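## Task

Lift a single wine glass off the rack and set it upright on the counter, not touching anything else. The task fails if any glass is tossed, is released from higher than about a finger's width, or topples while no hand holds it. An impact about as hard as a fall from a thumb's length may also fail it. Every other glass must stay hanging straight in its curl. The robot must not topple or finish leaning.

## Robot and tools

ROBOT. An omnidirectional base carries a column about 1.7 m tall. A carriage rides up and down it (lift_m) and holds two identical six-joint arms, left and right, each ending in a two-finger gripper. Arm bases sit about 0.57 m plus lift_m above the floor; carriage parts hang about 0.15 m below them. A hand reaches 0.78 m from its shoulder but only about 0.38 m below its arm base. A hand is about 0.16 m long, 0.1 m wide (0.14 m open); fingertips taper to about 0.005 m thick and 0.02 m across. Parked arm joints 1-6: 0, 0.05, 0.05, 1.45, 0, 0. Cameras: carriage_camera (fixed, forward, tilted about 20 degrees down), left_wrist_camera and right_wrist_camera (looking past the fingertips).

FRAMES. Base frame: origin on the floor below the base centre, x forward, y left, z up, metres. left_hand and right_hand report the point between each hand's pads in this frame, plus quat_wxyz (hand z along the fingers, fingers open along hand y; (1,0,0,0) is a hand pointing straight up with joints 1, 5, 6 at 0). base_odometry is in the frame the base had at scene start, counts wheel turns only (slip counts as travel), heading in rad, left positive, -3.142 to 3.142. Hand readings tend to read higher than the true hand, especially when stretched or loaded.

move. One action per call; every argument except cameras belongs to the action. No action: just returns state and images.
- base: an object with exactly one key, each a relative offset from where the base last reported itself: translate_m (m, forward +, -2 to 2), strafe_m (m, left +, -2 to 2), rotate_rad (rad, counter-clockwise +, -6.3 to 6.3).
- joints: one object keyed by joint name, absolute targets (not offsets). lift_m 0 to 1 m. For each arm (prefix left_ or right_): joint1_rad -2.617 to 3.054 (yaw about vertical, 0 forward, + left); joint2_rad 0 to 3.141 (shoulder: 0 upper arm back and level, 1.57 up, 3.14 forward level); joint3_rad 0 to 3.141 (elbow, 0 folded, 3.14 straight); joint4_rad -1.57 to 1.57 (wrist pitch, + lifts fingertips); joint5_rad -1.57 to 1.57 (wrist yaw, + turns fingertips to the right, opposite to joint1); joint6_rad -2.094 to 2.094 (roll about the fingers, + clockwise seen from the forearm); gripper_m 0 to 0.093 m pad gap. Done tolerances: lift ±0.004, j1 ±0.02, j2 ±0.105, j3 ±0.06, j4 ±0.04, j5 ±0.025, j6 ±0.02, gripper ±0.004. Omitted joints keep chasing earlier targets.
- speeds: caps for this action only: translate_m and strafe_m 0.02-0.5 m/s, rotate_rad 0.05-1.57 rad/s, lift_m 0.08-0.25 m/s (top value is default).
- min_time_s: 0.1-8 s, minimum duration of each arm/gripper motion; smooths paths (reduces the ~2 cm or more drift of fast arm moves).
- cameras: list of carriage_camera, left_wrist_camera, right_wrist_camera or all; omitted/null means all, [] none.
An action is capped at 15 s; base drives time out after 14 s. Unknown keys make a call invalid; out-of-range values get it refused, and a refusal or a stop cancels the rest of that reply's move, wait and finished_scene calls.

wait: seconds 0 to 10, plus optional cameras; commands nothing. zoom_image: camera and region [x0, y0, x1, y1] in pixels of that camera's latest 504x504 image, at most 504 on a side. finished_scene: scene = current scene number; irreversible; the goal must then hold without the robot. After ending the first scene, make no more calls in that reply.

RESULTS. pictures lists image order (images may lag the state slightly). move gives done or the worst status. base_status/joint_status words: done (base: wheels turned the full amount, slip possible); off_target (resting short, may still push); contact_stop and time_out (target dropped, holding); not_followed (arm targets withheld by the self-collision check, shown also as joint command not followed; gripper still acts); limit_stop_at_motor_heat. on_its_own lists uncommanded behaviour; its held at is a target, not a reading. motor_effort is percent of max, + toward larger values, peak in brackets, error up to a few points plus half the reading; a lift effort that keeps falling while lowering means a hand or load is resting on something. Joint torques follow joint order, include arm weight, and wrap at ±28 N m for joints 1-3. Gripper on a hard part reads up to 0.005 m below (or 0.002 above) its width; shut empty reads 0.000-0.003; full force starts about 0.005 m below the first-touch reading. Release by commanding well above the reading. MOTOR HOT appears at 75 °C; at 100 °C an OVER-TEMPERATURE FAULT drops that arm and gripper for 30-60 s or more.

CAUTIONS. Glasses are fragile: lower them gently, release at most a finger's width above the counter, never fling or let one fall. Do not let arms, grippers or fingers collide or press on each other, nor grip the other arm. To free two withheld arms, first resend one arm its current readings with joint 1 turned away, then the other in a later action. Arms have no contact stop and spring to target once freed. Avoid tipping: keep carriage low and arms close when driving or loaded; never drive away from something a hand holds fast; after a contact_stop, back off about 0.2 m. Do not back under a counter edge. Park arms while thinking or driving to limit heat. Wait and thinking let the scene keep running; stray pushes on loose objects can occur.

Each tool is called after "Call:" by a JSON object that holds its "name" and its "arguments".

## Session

Call:
{"name": "move", "arguments": {"joints": {"lift_m": 0.3}, "cameras": ["carriage_camera"]}}

Scene clock: 0.30 s.
Joint torques (N m): left_arm=[-0.12 4.22 6.61 -0.27 -0.02 0.05] | right_arm=[0.61 3.78 6.72 -0.16 -0.12 0.05]
move: done
base_odometry: x=+0.000 y=+0.000 heading=+0.000
base_status: not commanded
joint_positions: lift_m=+0.300 left_joint1_rad=+0.012 left_joint2_rad=+0.032 left_joint3_rad=+0.061 left_joint4_rad=+1.447 left_joint5_rad=-0.046 left_joint6_rad=+0.006 left_gripper_m=+0.09396 right_joint1_rad=-0.009 right_joint2_rad=+0.040 right_joint3_rad=+0.042 right_joint4_rad=+1.467 right_joint5_rad=+0.022 right_joint6_rad=-0.010 right_gripper_m=+0.09396
joint_status: all done
motor_effort: lift_m=+22(23) drive_wheels=-1(2)
left_hand: x=+0.2545 y=+0.3237 z=+1.3209 quat_wxyz=(+0.999, -0.023, +0.047, +0.010) (m; base frame)
right_hand: x=+0.2578 y=-0.3195 z=+1.3166 quat_wxyz=(+0.999, +0.011, +0.051, -0.010) (m; base frame)
pictures: carriage_camera

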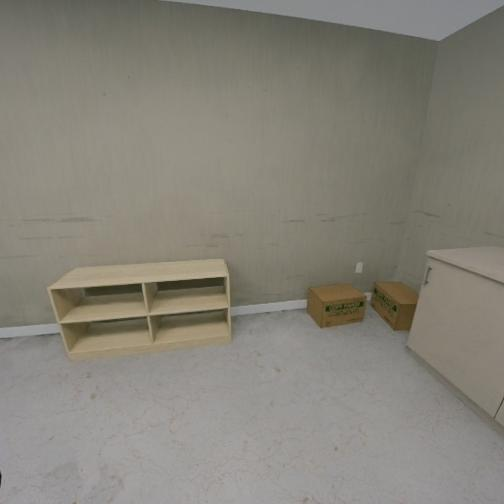

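Call:
{"name": "move", "arguments": {"base": {"rotate_rad": -1.3}, "cameras": ["carriage_camera"]}}

Scene clock: 5.00 s.
Joint torques (N m): left_arm=[-0.35 4.21 6.6 -0.23 -0.01 0.04] | right_arm=[0.64 3.79 6.78 -0.16 -0.11 0.05]
move: done
base_odometry: x=+0.000 y=+0.000 heading=-1.300
base_status: done
joint_positions: lift_m=+0.300 left_joint1_rad=+0.012 left_joint2_rad=+0.032 left_joint3_rad=+0.061 left_joint4_rad=+1.447 left_joint5_rad=-0.046 left_joint6_rad=+0.006 left_gripper_m=+0.09396 right_joint1_rad=-0.009 right_joint2_rad=+0.040 right_joint3_rad=+0.042 right_joint4_rad=+1.467 right_joint5_rad=+0.022 right_joint6_rad=-0.010 right_gripper_m=+0.09396
joint_status: not commanded
motor_effort: lift_m=+22(23) drive_wheels=+1(6)
left_hand: x=+0.2546 y=+0.3237 z=+1.3209 quat_wxyz=(+0.999, -0.023, +0.048, +0.010) (m; base frame)
right_hand: x=+0.2578 y=-0.3195 z=+1.3166 quat_wxyz=(+0.999, +0.011, +0.051, -0.010) (m; base frame)
pictures: carriage_camera

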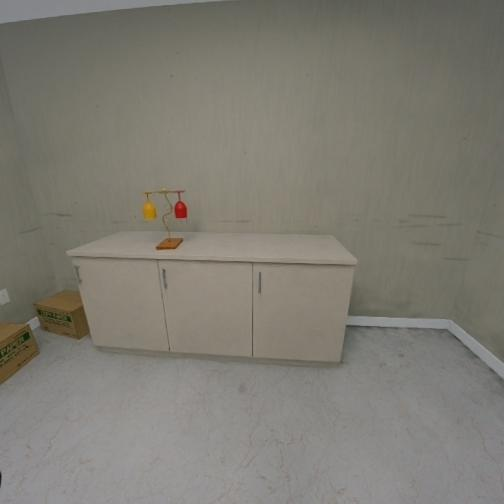

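Call:
{"name": "move", "arguments": {"base": {"rotate_rad": -0.062}, "joints": {"lift_m": 0.65}, "cameras": []}}

Call:
{"name": "move", "arguments": {"base": {"strafe_m": 0.62}, "joints": {"left_joint1_rad": -0.2, "left_joint2_rad": 1.2, "left_joint3_rad": 1.5, "left_joint4_rad": -0.95, "left_joint5_rad": 0, "left_joint6_rad": 0}, "cameras": ["carriage_camera"]}}

Call:
{"name": "move", "arguments": {"base": {"translate_m": 0.75}, "cameras": ["carriage_camera", "left_wrist_camera"]}}

Scene clock: 12.97 s.
Joint torques (N m): left_arm=[-0.32 4.27 6.56 -0.21 0 0.05] | right_arm=[0.64 3.75 6.84 -0.15 -0.11 0.04]
move: done
base_odometry: x=+0.000 y=+0.000 heading=-1.362
base_status: done
joint_positions: lift_m=+0.650 left_joint1_rad=+0.012 left_joint2_rad=+0.032 left_joint3_rad=+0.061 left_joint4_rad=+1.447 left_joint5_rad=-0.046 left_joint6_rad=+0.006 left_gripper_m=+0.09396 right_joint1_rad=-0.009 right_joint2_rad=+0.040 right_joint3_rad=+0.042 right_joint4_rad=+1.467 right_joint5_rad=+0.022 right_joint6_rad=-0.010 right_gripper_m=+0.09396
joint_status: all done
motor_effort: lift_m=+23(29) drive_wheels=+1(6)
left_hand: x=+0.2545 y=+0.3237 z=+1.6708 quat_wxyz=(+0.999, -0.023, +0.048, +0.010) (m; base frame)
right_hand: x=+0.2579 y=-0.3195 z=+1.6664 quat_wxyz=(+0.999, +0.011, +0.051, -0.010) (m; base frame)
pictures: none
No camera images: "cameras" was empty.

Scene clock: 16.40 s.
Joint torques (N m): left_arm=[-0.73 -2.67 9.99 1.66 0.09 0.02] | right_arm=[0.66 3.79 6.83 -0.16 -0.11 0.06]
move: done
base_odometry: x=+0.607 y=+0.128 heading=-1.362
base_status: done
joint_positions: lift_m=+0.650 left_joint1_rad=-0.193 left_joint2_rad=+1.191 left_joint3_rad=+1.475 left_joint4_rad=-0.939 left_joint5_rad=-0.009 left_joint6_rad=+0.006 left_gripper_m=+0.09396 right_joint1_rad=-0.009 right_joint2_rad=+0.040 right_joint3_rad=+0.042 right_joint4_rad=+1.467 right_joint5_rad=+0.022 right_joint6_rad=-0.010 right_gripper_m=+0.09396
joint_status: all done
motor_effort: lift_m=+24(24) drive_wheels=-4(10)
left_hand: x=+0.5629 y=+0.2523 z=+1.5686 quat_wxyz=(+0.440, +0.087, +0.893, -0.037) (m; base frame)
right_hand: x=+0.2579 y=-0.3195 z=+1.6664 quat_wxyz=(+0.999, +0.011, +0.051, -0.010) (m; base frame)
pictures: carriage_camera

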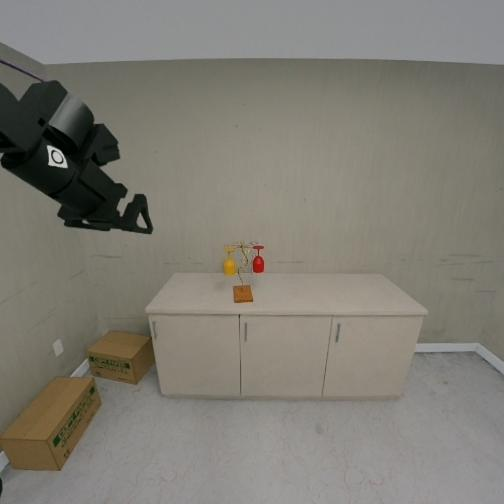

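Scene clock: 20.27 s.
Joint torques (N m): left_arm=[-0.79 -3.25 9.63 1.7 0.09 0.01] | right_arm=[0.68 3.78 6.82 -0.18 -0.11 0.04]
move: done
base_odometry: x=+0.762 y=-0.605 heading=-1.362
base_status: done
joint_positions: lift_m=+0.650 left_joint1_rad=-0.193 left_joint2_rad=+1.197 left_joint3_rad=+1.478 left_joint4_rad=-0.942 left_joint5_rad=-0.009 left_joint6_rad=+0.006 left_gripper_m=+0.09396 right_joint1_rad=-0.009 right_joint2_rad=+0.040 right_joint3_rad=+0.042 right_joint4_rad=+1.465 right_joint5_rad=+0.022 right_joint6_rad=-0.010 right_gripper_m=+0.09396
joint_status: not commanded
motor_effort: lift_m=+24(24) drive_wheels=-3(11)
left_hand: x=+0.5638 y=+0.2521 z=+1.5677 quat_wxyz=(+0.438, +0.087, +0.894, -0.037) (m; base frame)
right_hand: x=+0.2583 y=-0.3195 z=+1.6664 quat_wxyz=(+0.999, +0.011, +0.052, -0.010) (m; base frame)
pictures: carriage_camera, left_wrist_camera

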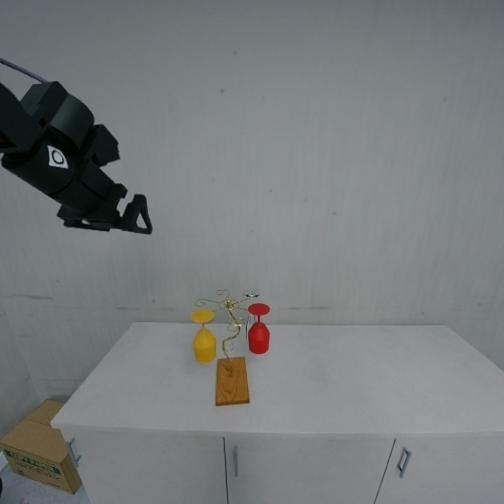

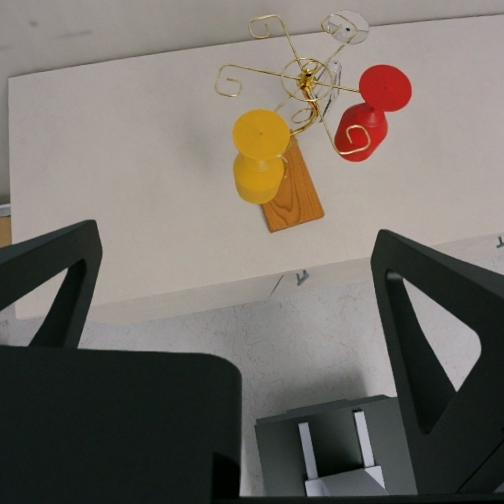

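Call:
{"name": "zoom_image", "arguments": {"camera": "left_wrist_camera", "region": [200, 0, 430, 230]}}

Call:
{"name": "zoom_image", "arguments": {"camera": "carriage_camera", "region": [170, 270, 300, 400]}}

Scaled by 2.191 from the camera's 504x504 image, which has a finer 720x720 frame.

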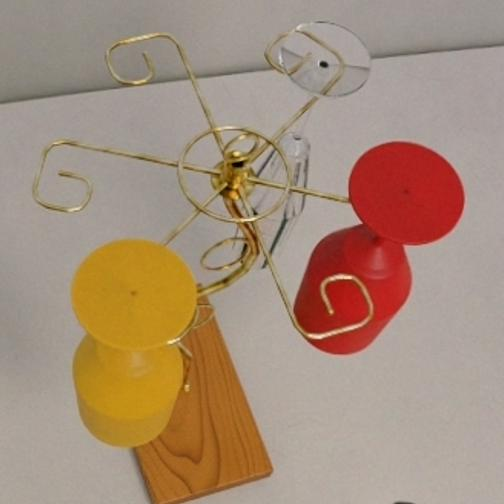

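Scaled by 3.877 from the camera's 504x504 image, which has a finer 720x720 frame.

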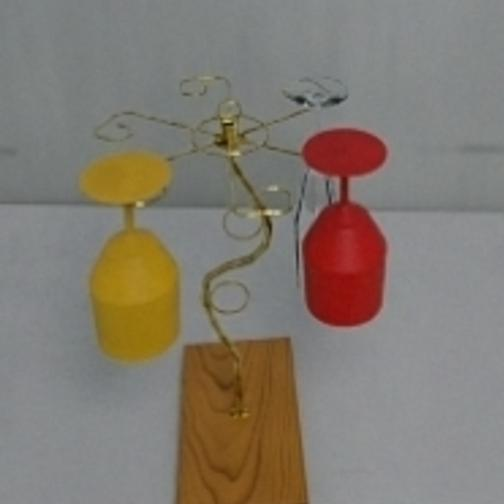

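Call:
{"name": "move", "arguments": {"base": {"strafe_m": 0.22}, "joints": {"left_joint1_rad": 0.0, "left_joint2_rad": 2.285, "left_joint3_rad": 2.085, "left_joint4_rad": 1.509, "left_joint5_rad": 1.134, "left_joint6_rad": 1.859}, "min_time_s": 2.5, "cameras": ["left_wrist_camera"]}}

Call:
{"name": "move", "arguments": {"base": {"translate_m": 0.05}, "joints": {"lift_m": 0.18}, "cameras": ["carriage_camera", "left_wrist_camera"]}}

Scene clock: 34.07 s.
Joint torques (N m): left_arm=[0.17 -10.66 9.03 0.3 -0.35 0.14] | right_arm=[0.72 3.78 6.78 -0.14 -0.11 0.04]
move: done
base_odometry: x=+0.978 y=-0.560 heading=-1.362
base_status: done
joint_positions: lift_m=+0.650 left_joint1_rad=-0.006 left_joint2_rad=+2.264 left_joint3_rad=+2.063 left_joint4_rad=+1.498 left_joint5_rad=+1.120 left_joint6_rad=+1.849 left_gripper_m=+0.09398 right_joint1_rad=-0.010 right_joint2_rad=+0.040 right_joint3_rad=+0.042 right_joint4_rad=+1.465 right_joint5_rad=+0.022 right_joint6_rad=-0.010 right_gripper_m=+0.09396
joint_status: all done
motor_effort: lift_m=+23(24) drive_wheels=-2(7)
left_hand: x=+0.7119 y=+0.1557 z=+1.7058 quat_wxyz=(+0.565, +0.408, -0.352, +0.625) (m; base frame)
right_hand: x=+0.2583 y=-0.3195 z=+1.6664 quat_wxyz=(+0.999, +0.011, +0.052, -0.010) (m; base frame)
pictures: left_wrist_camera

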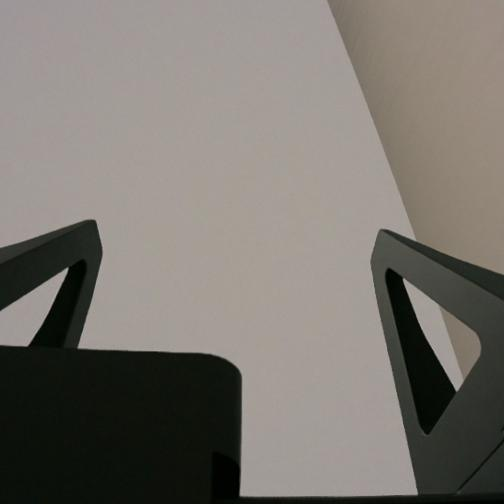

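Scene clock: 36.47 s.
Joint torques (N m): left_arm=[0.28 -11.93 7.83 0.2 -0.46 0.11] | right_arm=[0.76 3.79 6.83 -0.15 -0.11 0.04]
move: done
base_odometry: x=+0.988 y=-0.609 heading=-1.362
base_status: done
joint_positions: lift_m=+0.180 left_joint1_rad=-0.006 left_joint2_rad=+2.277 left_joint3_rad=+2.075 left_joint4_rad=+1.506 left_joint5_rad=+1.126 left_joint6_rad=+1.851 left_gripper_m=+0.09398 right_joint1_rad=-0.010 right_joint2_rad=+0.040 right_joint3_rad=+0.042 right_joint4_rad=+1.465 right_joint5_rad=+0.022 right_joint6_rad=-0.010 right_gripper_m=+0.09396
joint_status: all done
motor_effort: lift_m=+21(21) drive_wheels=-4(9)
left_hand: x=+0.7133 y=+0.1553 z=+1.2329 quat_wxyz=(+0.563, +0.407, -0.356, +0.625) (m; base frame)
right_hand: x=+0.2584 y=-0.3195 z=+1.1967 quat_wxyz=(+0.999, +0.011, +0.052, -0.010) (m; base frame)
pictures: carriage_camera, left_wrist_camera

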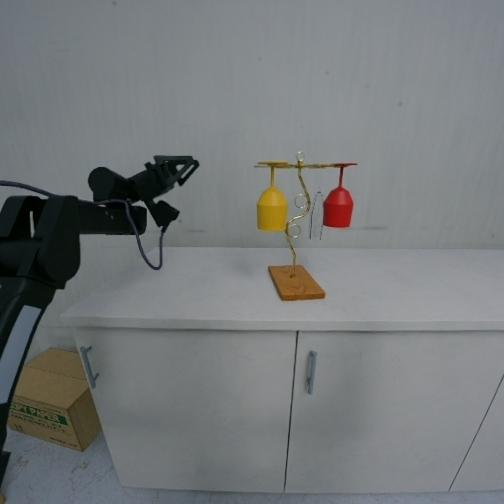

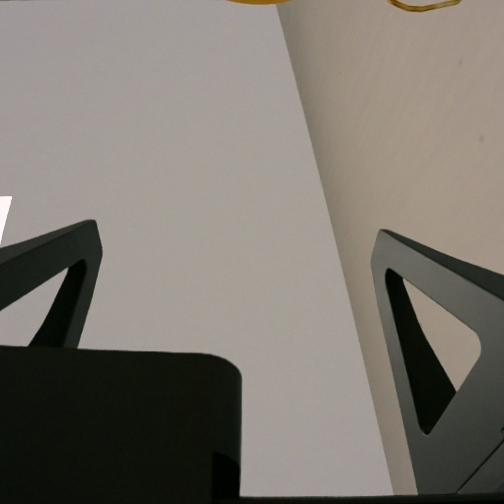

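Call:
{"name": "move", "arguments": {"joints": {"lift_m": 0.152}, "base": {"strafe_m": -0.09}, "speeds": {"strafe_m": 0.2}, "cameras": ["carriage_camera", "left_wrist_camera"]}}

Call:
{"name": "zoom_image", "arguments": {"camera": "carriage_camera", "region": [150, 120, 290, 260]}}

Scene clock: 42.50 s.
Joint torques (N m): left_arm=[0.03 -12.4 7.8 0.16 -0.49 0.11] | right_arm=[0.7 3.81 6.83 -0.12 -0.11 0.05]
move: done
base_odometry: x=+0.900 y=-0.628 heading=-1.361
base_status: done
joint_positions: lift_m=+0.152 left_joint1_rad=-0.004 left_joint2_rad=+2.282 left_joint3_rad=+2.077 left_joint4_rad=+1.509 left_joint5_rad=+1.128 left_joint6_rad=+1.851 left_gripper_m=+0.09398 right_joint1_rad=-0.009 right_joint2_rad=+0.040 right_joint3_rad=+0.042 right_joint4_rad=+1.465 right_joint5_rad=+0.022 right_joint6_rad=-0.010 right_gripper_m=+0.09396
joint_status: all done
motor_effort: lift_m=+21(21) drive_wheels=+0(7)
left_hand: x=+0.7145 y=+0.1561 z=+1.2032 quat_wxyz=(+0.562, +0.408, -0.356, +0.625) (m; base frame)
right_hand: x=+0.2585 y=-0.3195 z=+1.1686 quat_wxyz=(+0.999, +0.011, +0.052, -0.010) (m; base frame)
pictures: carriage_camera, left_wrist_camera

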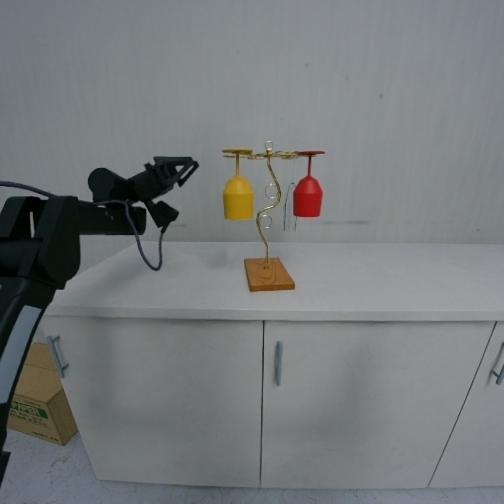

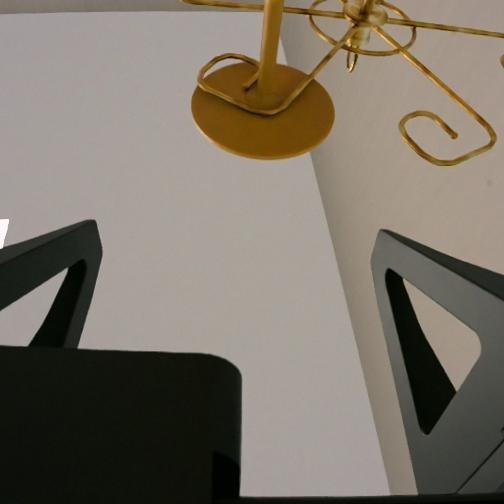

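Scaled by 3.600 from the camera's 504x504 image, which has a finer 720x720 frame.

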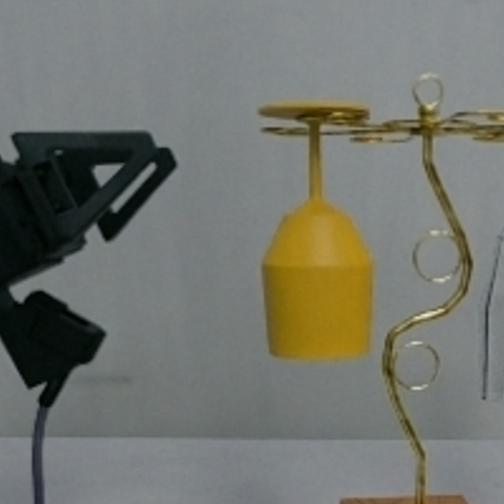

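Call:
{"name": "move", "arguments": {"base": {"translate_m": 0.028}, "joints": {"lift_m": 0.146}, "speeds": {"translate_m": 0.1}, "cameras": []}}

Call:
{"name": "move", "arguments": {"base": {"strafe_m": -0.06}, "speeds": {"strafe_m": 0.1}, "cameras": ["carriage_camera", "left_wrist_camera"]}}

Call:
{"name": "zoom_image", "arguments": {"camera": "carriage_camera", "region": [150, 120, 290, 260]}}

Scene clock: 46.70 s.
Joint torques (N m): left_arm=[0.08 -12.64 7.75 0.24 -0.48 0.11] | right_arm=[0.7 3.79 6.75 -0.12 -0.11 0.05]
move: done
base_odometry: x=+0.906 y=-0.655 heading=-1.362
base_status: done
joint_positions: lift_m=+0.146 left_joint1_rad=-0.004 left_joint2_rad=+2.283 left_joint3_rad=+2.077 left_joint4_rad=+1.508 left_joint5_rad=+1.129 left_joint6_rad=+1.851 left_gripper_m=+0.09398 right_joint1_rad=-0.009 right_joint2_rad=+0.040 right_joint3_rad=+0.042 right_joint4_rad=+1.464 right_joint5_rad=+0.022 right_joint6_rad=-0.010 right_gripper_m=+0.09396
joint_status: all done
motor_effort: lift_m=+20(21) drive_wheels=+2(8)
left_hand: x=+0.7150 y=+0.1560 z=+1.1965 quat_wxyz=(+0.562, +0.408, -0.356, +0.625) (m; base frame)
right_hand: x=+0.2586 y=-0.3195 z=+1.1627 quat_wxyz=(+0.999, +0.011, +0.052, -0.010) (m; base frame)
pictures: none
No camera images: "cameras" was empty.

Scene clock: 48.07 s.
Joint torques (N m): left_arm=[-0.01 -12.42 7.79 0.14 -0.46 0.13] | right_arm=[0.64 3.77 6.8 -0.12 -0.12 0.04]
move: done
base_odometry: x=+0.847 y=-0.668 heading=-1.362
base_status: done
joint_positions: lift_m=+0.146 left_joint1_rad=-0.003 left_joint2_rad=+2.283 left_joint3_rad=+2.077 left_joint4_rad=+1.508 left_joint5_rad=+1.129 left_joint6_rad=+1.851 left_gripper_m=+0.09398 right_joint1_rad=-0.009 right_joint2_rad=+0.040 right_joint3_rad=+0.042 right_joint4_rad=+1.464 right_joint5_rad=+0.022 right_joint6_rad=-0.010 right_gripper_m=+0.09396
joint_status: not commanded
motor_effort: lift_m=+20(21) drive_wheels=+0(6)
left_hand: x=+0.7152 y=+0.1567 z=+1.1966 quat_wxyz=(+0.562, +0.409, -0.356, +0.625) (m; base frame)
right_hand: x=+0.2586 y=-0.3195 z=+1.1627 quat_wxyz=(+0.999, +0.011, +0.052, -0.010) (m; base frame)
pictures: carriage_camera, left_wrist_camera

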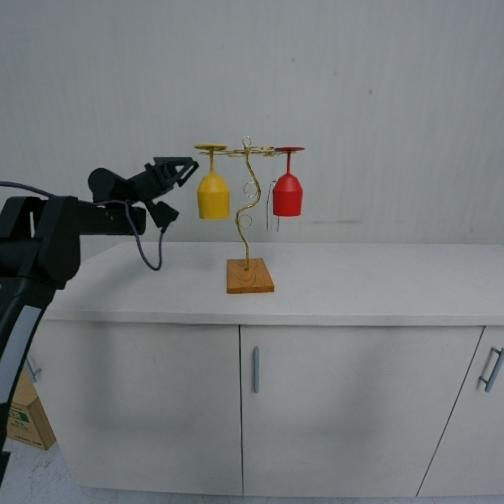

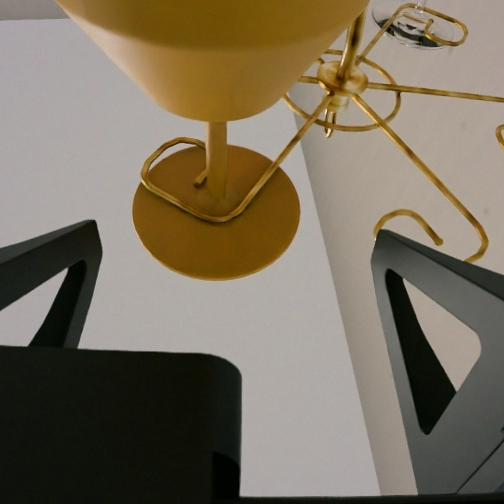

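Scaled by 3.600 from the camera's 504x504 image, which has a finer 720x720 frame.

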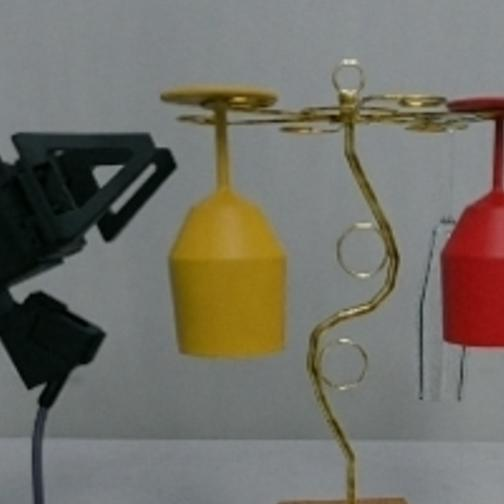

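Call:
{"name": "move", "arguments": {"base": {"strafe_m": -0.034}, "speeds": {"strafe_m": 0.07}, "cameras": ["carriage_camera", "left_wrist_camera"]}}

Call:
{"name": "zoom_image", "arguments": {"camera": "carriage_camera", "region": [150, 130, 250, 230]}}

Scene clock: 50.93 s.
Joint torques (N m): left_arm=[-0.32 -12.53 7.72 0.14 -0.47 0.11] | right_arm=[0.7 3.78 6.8 -0.11 -0.11 0.03]
move: done
base_odometry: x=+0.814 y=-0.675 heading=-1.361
base_status: done
joint_positions: lift_m=+0.146 left_joint1_rad=-0.001 left_joint2_rad=+2.283 left_joint3_rad=+2.077 left_joint4_rad=+1.508 left_joint5_rad=+1.129 left_joint6_rad=+1.851 left_gripper_m=+0.09398 right_joint1_rad=-0.009 right_joint2_rad=+0.040 right_joint3_rad=+0.042 right_joint4_rad=+1.464 right_joint5_rad=+0.022 right_joint6_rad=-0.010 right_gripper_m=+0.09396
joint_status: not commanded
motor_effort: lift_m=+20(21) drive_wheels=-2(6)
left_hand: x=+0.7155 y=+0.1577 z=+1.1966 quat_wxyz=(+0.561, +0.409, -0.356, +0.626) (m; base frame)
right_hand: x=+0.2586 y=-0.3195 z=+1.1627 quat_wxyz=(+0.999, +0.011, +0.052, -0.010) (m; base frame)
pictures: carriage_camera, left_wrist_camera

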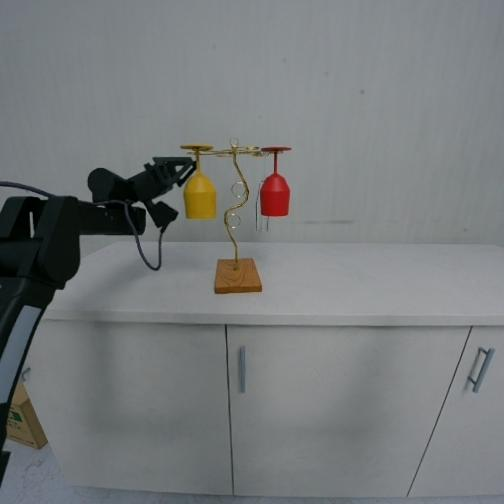

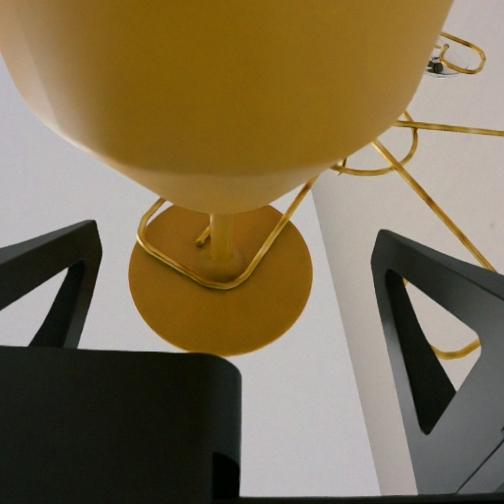

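Scaled by 5.040 from the camera's 504x504 image, which has a finer 720x720 frame.

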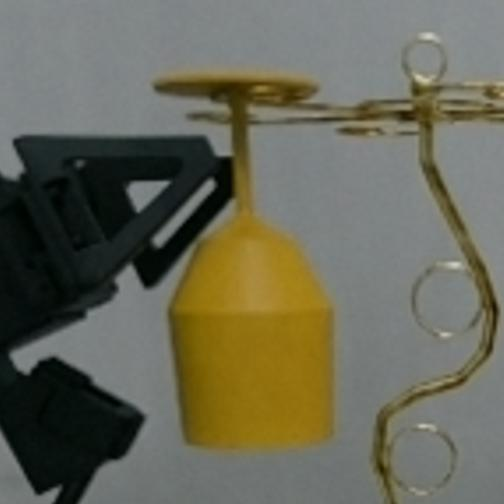

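Call:
{"name": "move", "arguments": {"base": {"strafe_m": -0.015}, "speeds": {"strafe_m": 0.05}, "cameras": ["carriage_camera", "left_wrist_camera"]}}

Call:
{"name": "zoom_image", "arguments": {"camera": "carriage_camera", "region": [150, 130, 250, 230]}}

Scene clock: 53.07 s.
Joint torques (N m): left_arm=[-0.14 -12.34 7.68 0.16 -0.5 0.11] | right_arm=[0.68 3.75 6.86 -0.15 -0.11 0.05]
move: done
base_odometry: x=+0.799 y=-0.678 heading=-1.361
base_status: done
joint_positions: lift_m=+0.146 left_joint1_rad=-0.001 left_joint2_rad=+2.283 left_joint3_rad=+2.077 left_joint4_rad=+1.508 left_joint5_rad=+1.129 left_joint6_rad=+1.851 left_gripper_m=+0.09398 right_joint1_rad=-0.009 right_joint2_rad=+0.040 right_joint3_rad=+0.042 right_joint4_rad=+1.464 right_joint5_rad=+0.022 right_joint6_rad=-0.010 right_gripper_m=+0.09396
joint_status: not commanded
motor_effort: lift_m=+20(21) drive_wheels=+0(6)
left_hand: x=+0.7155 y=+0.1577 z=+1.1966 quat_wxyz=(+0.561, +0.409, -0.356, +0.626) (m; base frame)
right_hand: x=+0.2586 y=-0.3195 z=+1.1627 quat_wxyz=(+0.999, +0.011, +0.052, -0.010) (m; base frame)
pictures: carriage_camera, left_wrist_camera

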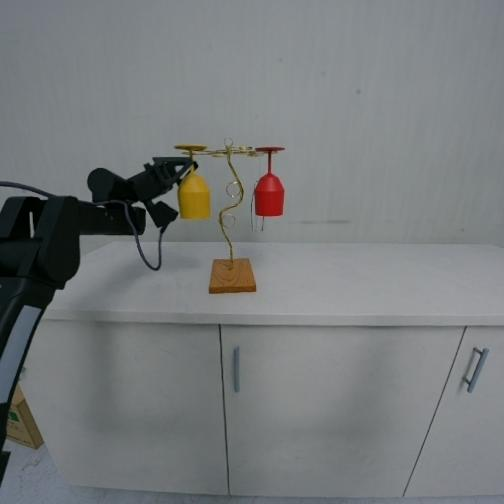

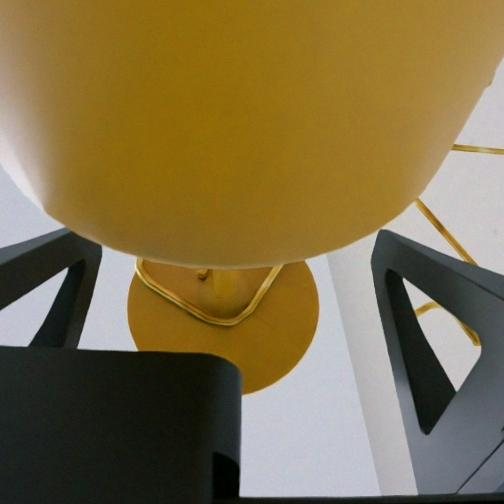

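Scaled by 5.040 from the camera's 504x504 image, which has a finer 720x720 frame.

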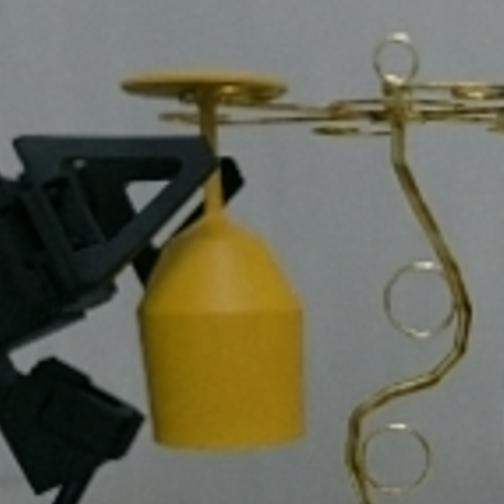

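Call:
{"name": "move", "arguments": {"joints": {"left_gripper_m": 0.03}, "min_time_s": 1.0, "cameras": ["carriage_camera", "left_wrist_camera"]}}

Call:
{"name": "zoom_image", "arguments": {"camera": "carriage_camera", "region": [150, 130, 250, 230]}}

Scene clock: 55.30 s.
Joint torques (N m): left_arm=[-0.23 -12.31 7.76 0.16 -0.49 0.12] | right_arm=[0.68 3.82 6.84 -0.12 -0.11 0.05]
move: done
base_odometry: x=+0.799 y=-0.678 heading=-1.361
base_status: not commanded
joint_positions: lift_m=+0.146 left_joint1_rad=-0.001 left_joint2_rad=+2.283 left_joint3_rad=+2.077 left_joint4_rad=+1.508 left_joint5_rad=+1.129 left_joint6_rad=+1.851 left_gripper_m=+0.03008 right_joint1_rad=-0.009 right_joint2_rad=+0.040 right_joint3_rad=+0.042 right_joint4_rad=+1.464 right_joint5_rad=+0.022 right_joint6_rad=-0.010 right_gripper_m=+0.09396
joint_status: all done
motor_effort: lift_m=+20(21) drive_wheels=-2(2)
left_hand: x=+0.7155 y=+0.1577 z=+1.1966 quat_wxyz=(+0.561, +0.409, -0.356, +0.626) (m; base frame)
right_hand: x=+0.2586 y=-0.3195 z=+1.1627 quat_wxyz=(+0.999, +0.011, +0.052, -0.010) (m; base frame)
pictures: carriage_camera, left_wrist_camera

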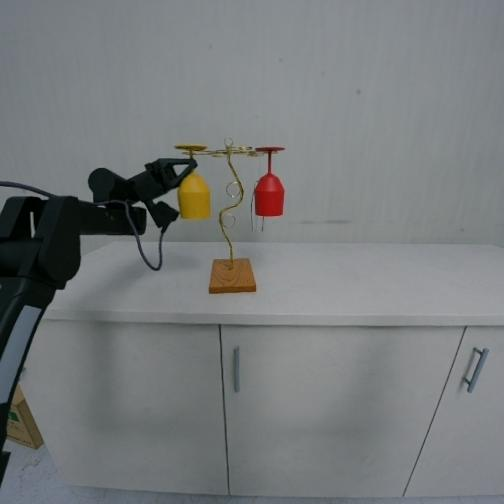

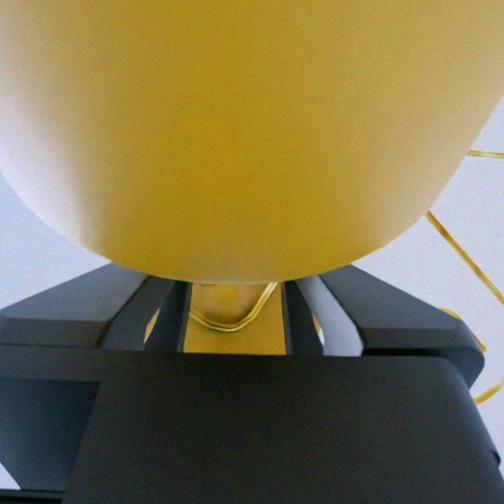

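Scaled by 5.040 from the camera's 504x504 image, which has a finer 720x720 frame.

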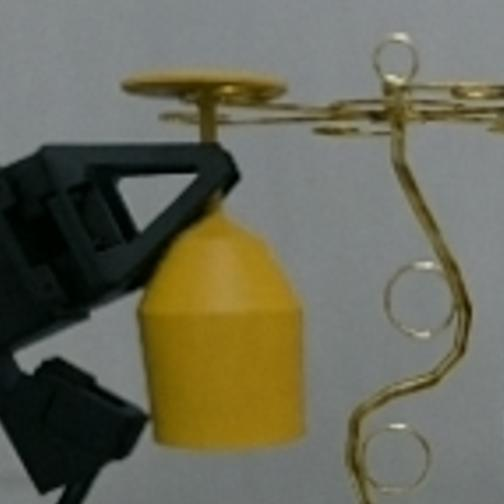

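Call:
{"name": "move", "arguments": {"base": {"strafe_m": 0.005}, "speeds": {"strafe_m": 0.03}, "cameras": []}}

Call:
{"name": "move", "arguments": {"joints": {"left_gripper_m": 0.009}, "min_time_s": 1.0, "cameras": ["carriage_camera", "left_wrist_camera"]}}

Call:
{"name": "zoom_image", "arguments": {"camera": "carriage_camera", "region": [150, 130, 250, 230]}}

Scene clock: 58.37 s.
Joint torques (N m): left_arm=[-0.5 -12.67 7.68 0.15 -0.5 0.12] | right_arm=[0.75 3.84 6.86 -0.11 -0.12 0.03]
move: done
base_odometry: x=+0.804 y=-0.677 heading=-1.361
base_status: done
joint_positions: lift_m=+0.146 left_joint1_rad=+0.002 left_joint2_rad=+2.283 left_joint3_rad=+2.077 left_joint4_rad=+1.508 left_joint5_rad=+1.129 left_joint6_rad=+1.851 left_gripper_m=+0.03008 right_joint1_rad=-0.009 right_joint2_rad=+0.040 right_joint3_rad=+0.042 right_joint4_rad=+1.464 right_joint5_rad=+0.022 right_joint6_rad=-0.010 right_gripper_m=+0.09396
joint_status: not commanded
motor_effort: lift_m=+20(21) drive_wheels=-1(7)
left_hand: x=+0.7160 y=+0.1591 z=+1.1966 quat_wxyz=(+0.560, +0.409, -0.355, +0.627) (m; base frame)
right_hand: x=+0.2586 y=-0.3195 z=+1.1627 quat_wxyz=(+0.999, +0.011, +0.052, -0.010) (m; base frame)
pictures: none
No camera images: "cameras" was empty.

Scene clock: 59.67 s.
Joint torques (N m): left_arm=[-0.42 -12.56 7.76 0.15 -0.46 0.12] | right_arm=[0.7 3.79 6.8 -0.13 -0.12 0.04]
move: done
base_odometry: x=+0.804 y=-0.677 heading=-1.361
base_status: not commanded
joint_positions: lift_m=+0.146 left_joint1_rad=+0.002 left_joint2_rad=+2.283 left_joint3_rad=+2.077 left_joint4_rad=+1.508 left_joint5_rad=+1.129 left_joint6_rad=+1.852 left_gripper_m=+0.00912 right_joint1_rad=-0.009 right_joint2_rad=+0.040 right_joint3_rad=+0.042 right_joint4_rad=+1.464 right_joint5_rad=+0.022 right_joint6_rad=-0.010 right_gripper_m=+0.09396
joint_status: all done
motor_effort: lift_m=+20(21) drive_wheels=-2(2)
left_hand: x=+0.7160 y=+0.1591 z=+1.1966 quat_wxyz=(+0.560, +0.409, -0.355, +0.627) (m; base frame)
right_hand: x=+0.2586 y=-0.3195 z=+1.1627 quat_wxyz=(+0.999, +0.011, +0.052, -0.010) (m; base frame)
pictures: carriage_camera, left_wrist_camera

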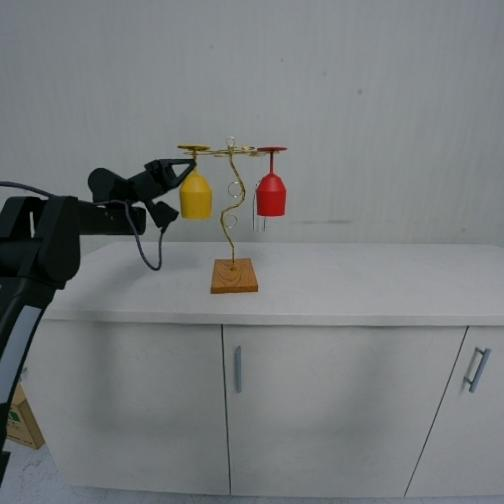

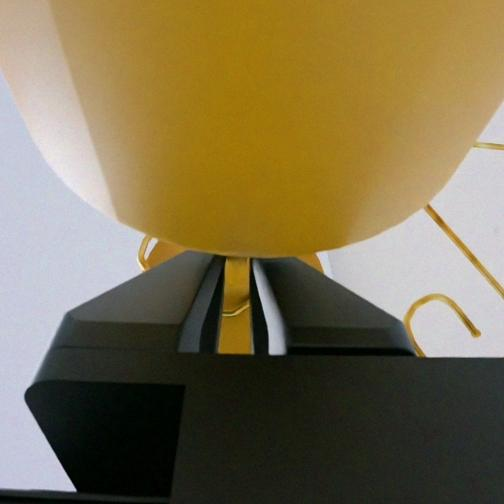

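Scaled by 5.040 from the camera's 504x504 image, which has a finer 720x720 frame.

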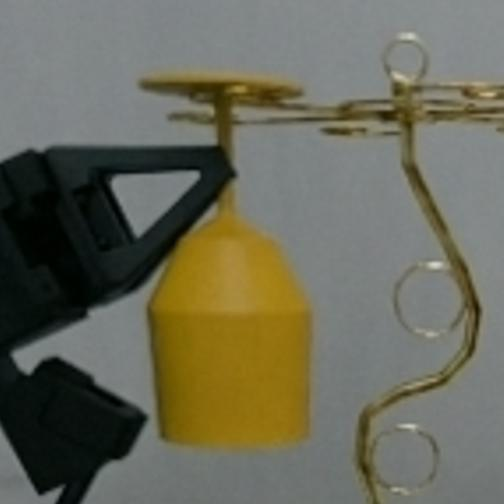

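Call:
{"name": "move", "arguments": {"joints": {"left_gripper_m": 0.001}, "min_time_s": 1.0, "cameras": []}}

Call:
{"name": "move", "arguments": {"joints": {"lift_m": 0.155}, "speeds": {"lift_m": 0.08}, "cameras": ["carriage_camera", "left_wrist_camera"]}}

Call:
{"name": "zoom_image", "arguments": {"camera": "carriage_camera", "region": [160, 130, 240, 210]}}

Scene clock: 62.13 s.
Joint torques (N m): left_arm=[-0.51 -12.31 7.69 0.11 -0.5 0.11] | right_arm=[0.7 3.75 6.9 -0.13 -0.1 0.06]
move: off_target
base_odometry: x=+0.804 y=-0.677 heading=-1.361
base_status: not commanded
joint_positions: lift_m=+0.146 left_joint1_rad=+0.002 left_joint2_rad=+2.283 left_joint3_rad=+2.077 left_joint4_rad=+1.509 left_joint5_rad=+1.129 left_joint6_rad=+1.852 left_gripper_m=+0.00649 right_joint1_rad=-0.009 right_joint2_rad=+0.040 right_joint3_rad=+0.042 right_joint4_rad=+1.464 right_joint5_rad=+0.022 right_joint6_rad=-0.010 right_gripper_m=+0.09396
joint_status: left_gripper_m off_target (ended at +0.00651, target +0.00100)
motor_effort: lift_m=+20(21) drive_wheels=-1(1)
left_hand: x=+0.7158 y=+0.1591 z=+1.1966 quat_wxyz=(+0.560, +0.409, -0.356, +0.627) (m; base frame)
right_hand: x=+0.2586 y=-0.3195 z=+1.1627 quat_wxyz=(+0.999, +0.011, +0.052, -0.010) (m; base frame)
pictures: none
No camera images: "cameras" was empty.

Scene clock: 62.60 s.
Joint torques (N m): left_arm=[-0.51 -12.44 7.82 0.17 -0.53 0.12] | right_arm=[0.64 3.79 6.8 -0.11 -0.11 0.04]
move: done
base_odometry: x=+0.804 y=-0.677 heading=-1.361
base_status: not commanded
joint_positions: lift_m=+0.155 left_joint1_rad=+0.002 left_joint2_rad=+2.284 left_joint3_rad=+2.077 left_joint4_rad=+1.509 left_joint5_rad=+1.135 left_joint6_rad=+1.852 left_gripper_m=+0.00648 right_joint1_rad=-0.009 right_joint2_rad=+0.040 right_joint3_rad=+0.042 right_joint4_rad=+1.464 right_joint5_rad=+0.022 right_joint6_rad=-0.010 right_gripper_m=+0.09396
joint_status: all done
motor_effort: lift_m=+23(29) drive_wheels=-1(2)
left_hand: x=+0.7159 y=+0.1587 z=+1.2039 quat_wxyz=(+0.559, +0.411, -0.357, +0.625) (m; base frame)
right_hand: x=+0.2586 y=-0.3195 z=+1.1713 quat_wxyz=(+0.999, +0.011, +0.052, -0.010) (m; base frame)
pictures: carriage_camera, left_wrist_camera

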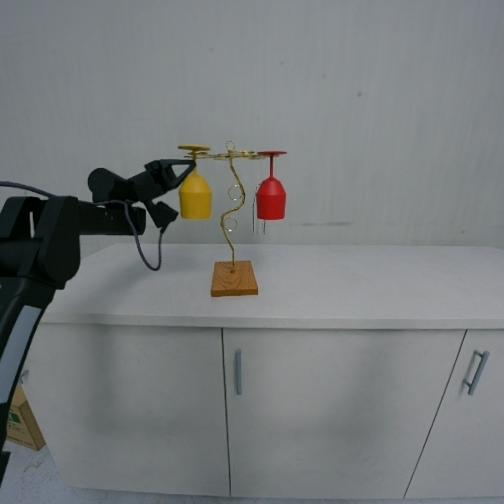

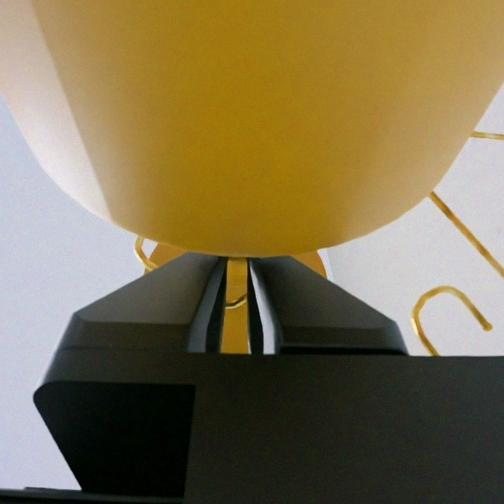

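Scaled by 6.300 from the camera's 504x504 image, which has a finer 720x720 frame.

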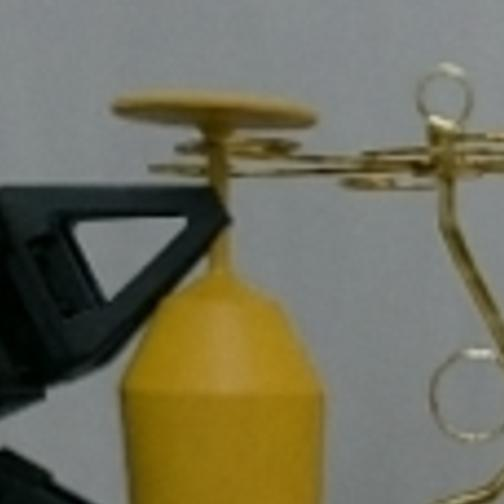

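Call:
{"name": "move", "arguments": {"base": {"translate_m": 0.006}, "speeds": {"translate_m": 0.03}, "cameras": []}}

Call:
{"name": "move", "arguments": {"base": {"strafe_m": -0.014}, "speeds": {"strafe_m": 0.04}, "cameras": []}}

Call:
{"name": "move", "arguments": {"base": {"translate_m": 0.008}, "speeds": {"translate_m": 0.03}, "cameras": ["carriage_camera", "left_wrist_camera"]}}

Call:
{"name": "zoom_image", "arguments": {"camera": "carriage_camera", "region": [160, 130, 240, 210]}}

Scene clock: 68.37 s.
Joint torques (N m): left_arm=[-0.4 -12.36 7.62 0.21 -0.55 0.08] | right_arm=[0.75 3.77 6.87 -0.11 -0.13 0.04]
move: done
base_odometry: x=+0.806 y=-0.683 heading=-1.361
base_status: done
joint_positions: lift_m=+0.155 left_joint1_rad=+0.002 left_joint2_rad=+2.284 left_joint3_rad=+2.077 left_joint4_rad=+1.507 left_joint5_rad=+1.138 left_joint6_rad=+1.853 left_gripper_m=+0.00648 right_joint1_rad=-0.009 right_joint2_rad=+0.040 right_joint3_rad=+0.042 right_joint4_rad=+1.464 right_joint5_rad=+0.022 right_joint6_rad=-0.010 right_gripper_m=+0.09396
joint_status: not commanded
motor_effort: lift_m=+23(24) drive_wheels=+0(2)
left_hand: x=+0.7160 y=+0.1585 z=+1.2034 quat_wxyz=(+0.559, +0.412, -0.358, +0.624) (m; base frame)
right_hand: x=+0.2586 y=-0.3195 z=+1.1713 quat_wxyz=(+0.999, +0.011, +0.052, -0.010) (m; base frame)
pictures: none
No camera images: "cameras" was empty.

Scene clock: 69.27 s.
Joint torques (N m): left_arm=[-0.34 -12.49 7.8 0.17 -0.58 0.1] | right_arm=[0.72 3.73 6.74 -0.13 -0.11 0.06]
move: done
base_odometry: x=+0.792 y=-0.686 heading=-1.361
base_status: done
joint_positions: lift_m=+0.155 left_joint1_rad=+0.001 left_joint2_rad=+2.284 left_joint3_rad=+2.077 left_joint4_rad=+1.508 left_joint5_rad=+1.138 left_joint6_rad=+1.853 left_gripper_m=+0.00648 right_joint1_rad=-0.009 right_joint2_rad=+0.040 right_joint3_rad=+0.042 right_joint4_rad=+1.464 right_joint5_rad=+0.022 right_joint6_rad=-0.010 right_gripper_m=+0.09396
joint_status: not commanded
motor_effort: lift_m=+23(24) drive_wheels=-3(6)
left_hand: x=+0.7158 y=+0.1579 z=+1.2034 quat_wxyz=(+0.559, +0.412, -0.358, +0.624) (m; base frame)
right_hand: x=+0.2586 y=-0.3195 z=+1.1713 quat_wxyz=(+0.999, +0.011, +0.052, -0.010) (m; base frame)
pictures: none
No camera images: "cameras" was empty.

Scene clock: 69.97 s.
Joint torques (N m): left_arm=[-0.4 -12.63 7.68 0.21 -0.56 0.11] | right_arm=[0.66 3.81 6.9 -0.14 -0.11 0.06]
move: done
base_odometry: x=+0.793 y=-0.694 heading=-1.362
base_status: done
joint_positions: lift_m=+0.155 left_joint1_rad=+0.001 left_joint2_rad=+2.284 left_joint3_rad=+2.077 left_joint4_rad=+1.506 left_joint5_rad=+1.138 left_joint6_rad=+1.853 left_gripper_m=+0.00648 right_joint1_rad=-0.009 right_joint2_rad=+0.040 right_joint3_rad=+0.042 right_joint4_rad=+1.464 right_joint5_rad=+0.022 right_joint6_rad=-0.010 right_gripper_m=+0.09396
joint_status: not commanded
motor_effort: lift_m=+23(24) drive_wheels=-3(4)
left_hand: x=+0.7160 y=+0.1579 z=+1.2033 quat_wxyz=(+0.559, +0.412, -0.358, +0.624) (m; base frame)
right_hand: x=+0.2586 y=-0.3195 z=+1.1713 quat_wxyz=(+0.999, +0.011, +0.052, -0.010) (m; base frame)
pictures: carriage_camera, left_wrist_camera

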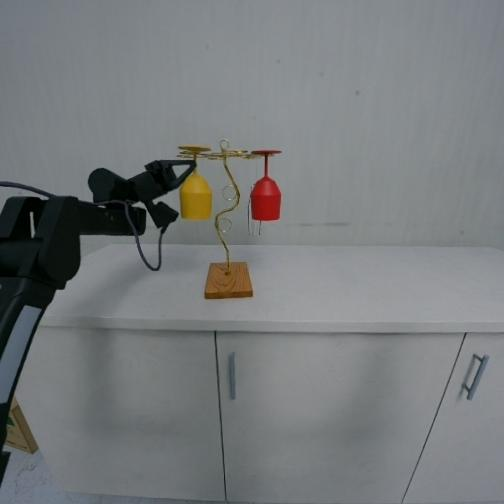

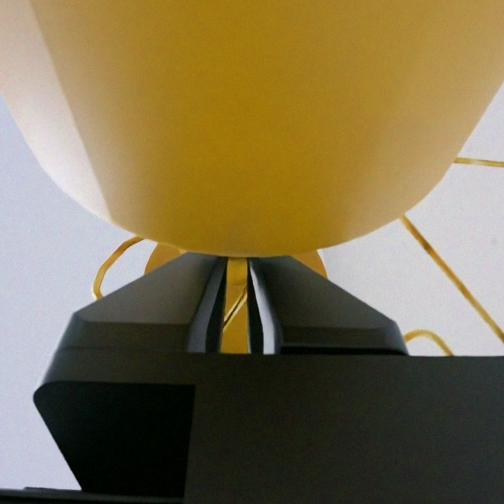

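Scaled by 6.300 from the camera's 504x504 image, which has a finer 720x720 frame.

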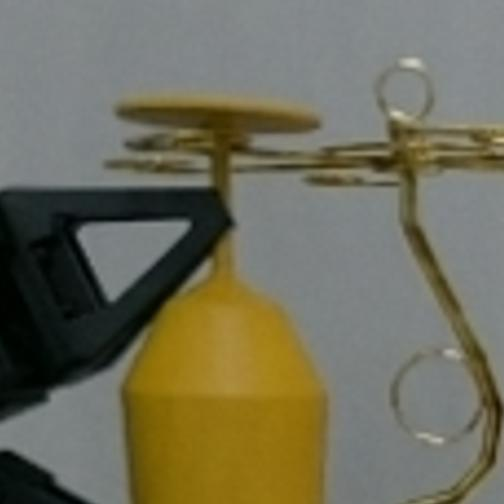

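Call:
{"name": "move", "arguments": {"base": {"strafe_m": -0.024}, "speeds": {"strafe_m": 0.04}, "cameras": ["carriage_camera", "left_wrist_camera"]}}

Call:
{"name": "zoom_image", "arguments": {"camera": "carriage_camera", "region": [160, 130, 260, 230]}}

Scene clock: 73.93 s.
Joint torques (N m): left_arm=[-0.34 -12.41 7.61 0.17 -0.57 0.12] | right_arm=[0.64 3.74 6.82 -0.11 -0.12 0.03]
move: done
base_odometry: x=+0.770 y=-0.699 heading=-1.361
base_status: done
joint_positions: lift_m=+0.155 left_joint1_rad=+0.000 left_joint2_rad=+2.284 left_joint3_rad=+2.077 left_joint4_rad=+1.506 left_joint5_rad=+1.138 left_joint6_rad=+1.853 left_gripper_m=+0.00648 right_joint1_rad=-0.009 right_joint2_rad=+0.040 right_joint3_rad=+0.042 right_joint4_rad=+1.464 right_joint5_rad=+0.022 right_joint6_rad=-0.010 right_gripper_m=+0.09396
joint_status: not commanded
motor_effort: lift_m=+23(24) drive_wheels=-3(5)
left_hand: x=+0.7158 y=+0.1573 z=+1.2033 quat_wxyz=(+0.560, +0.412, -0.358, +0.623) (m; base frame)
right_hand: x=+0.2586 y=-0.3195 z=+1.1713 quat_wxyz=(+0.999, +0.011, +0.052, -0.010) (m; base frame)
pictures: carriage_camera, left_wrist_camera

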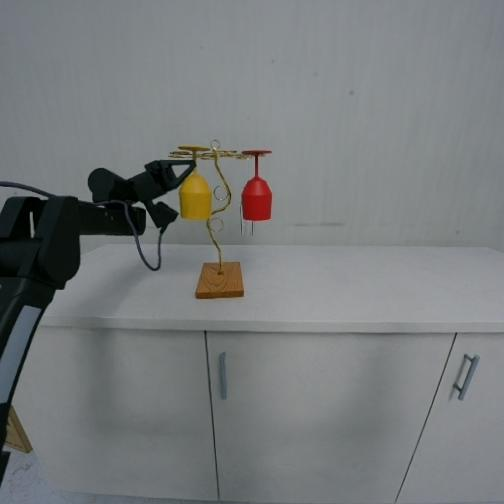

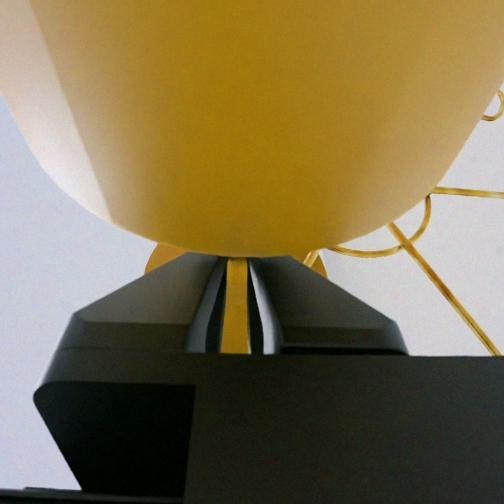

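Scaled by 5.040 from the camera's 504x504 image, which has a finer 720x720 frame.

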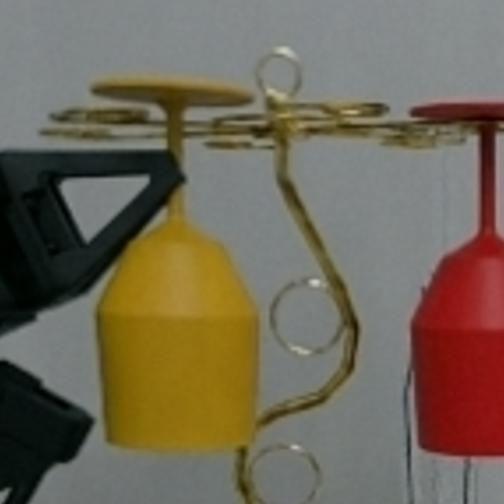

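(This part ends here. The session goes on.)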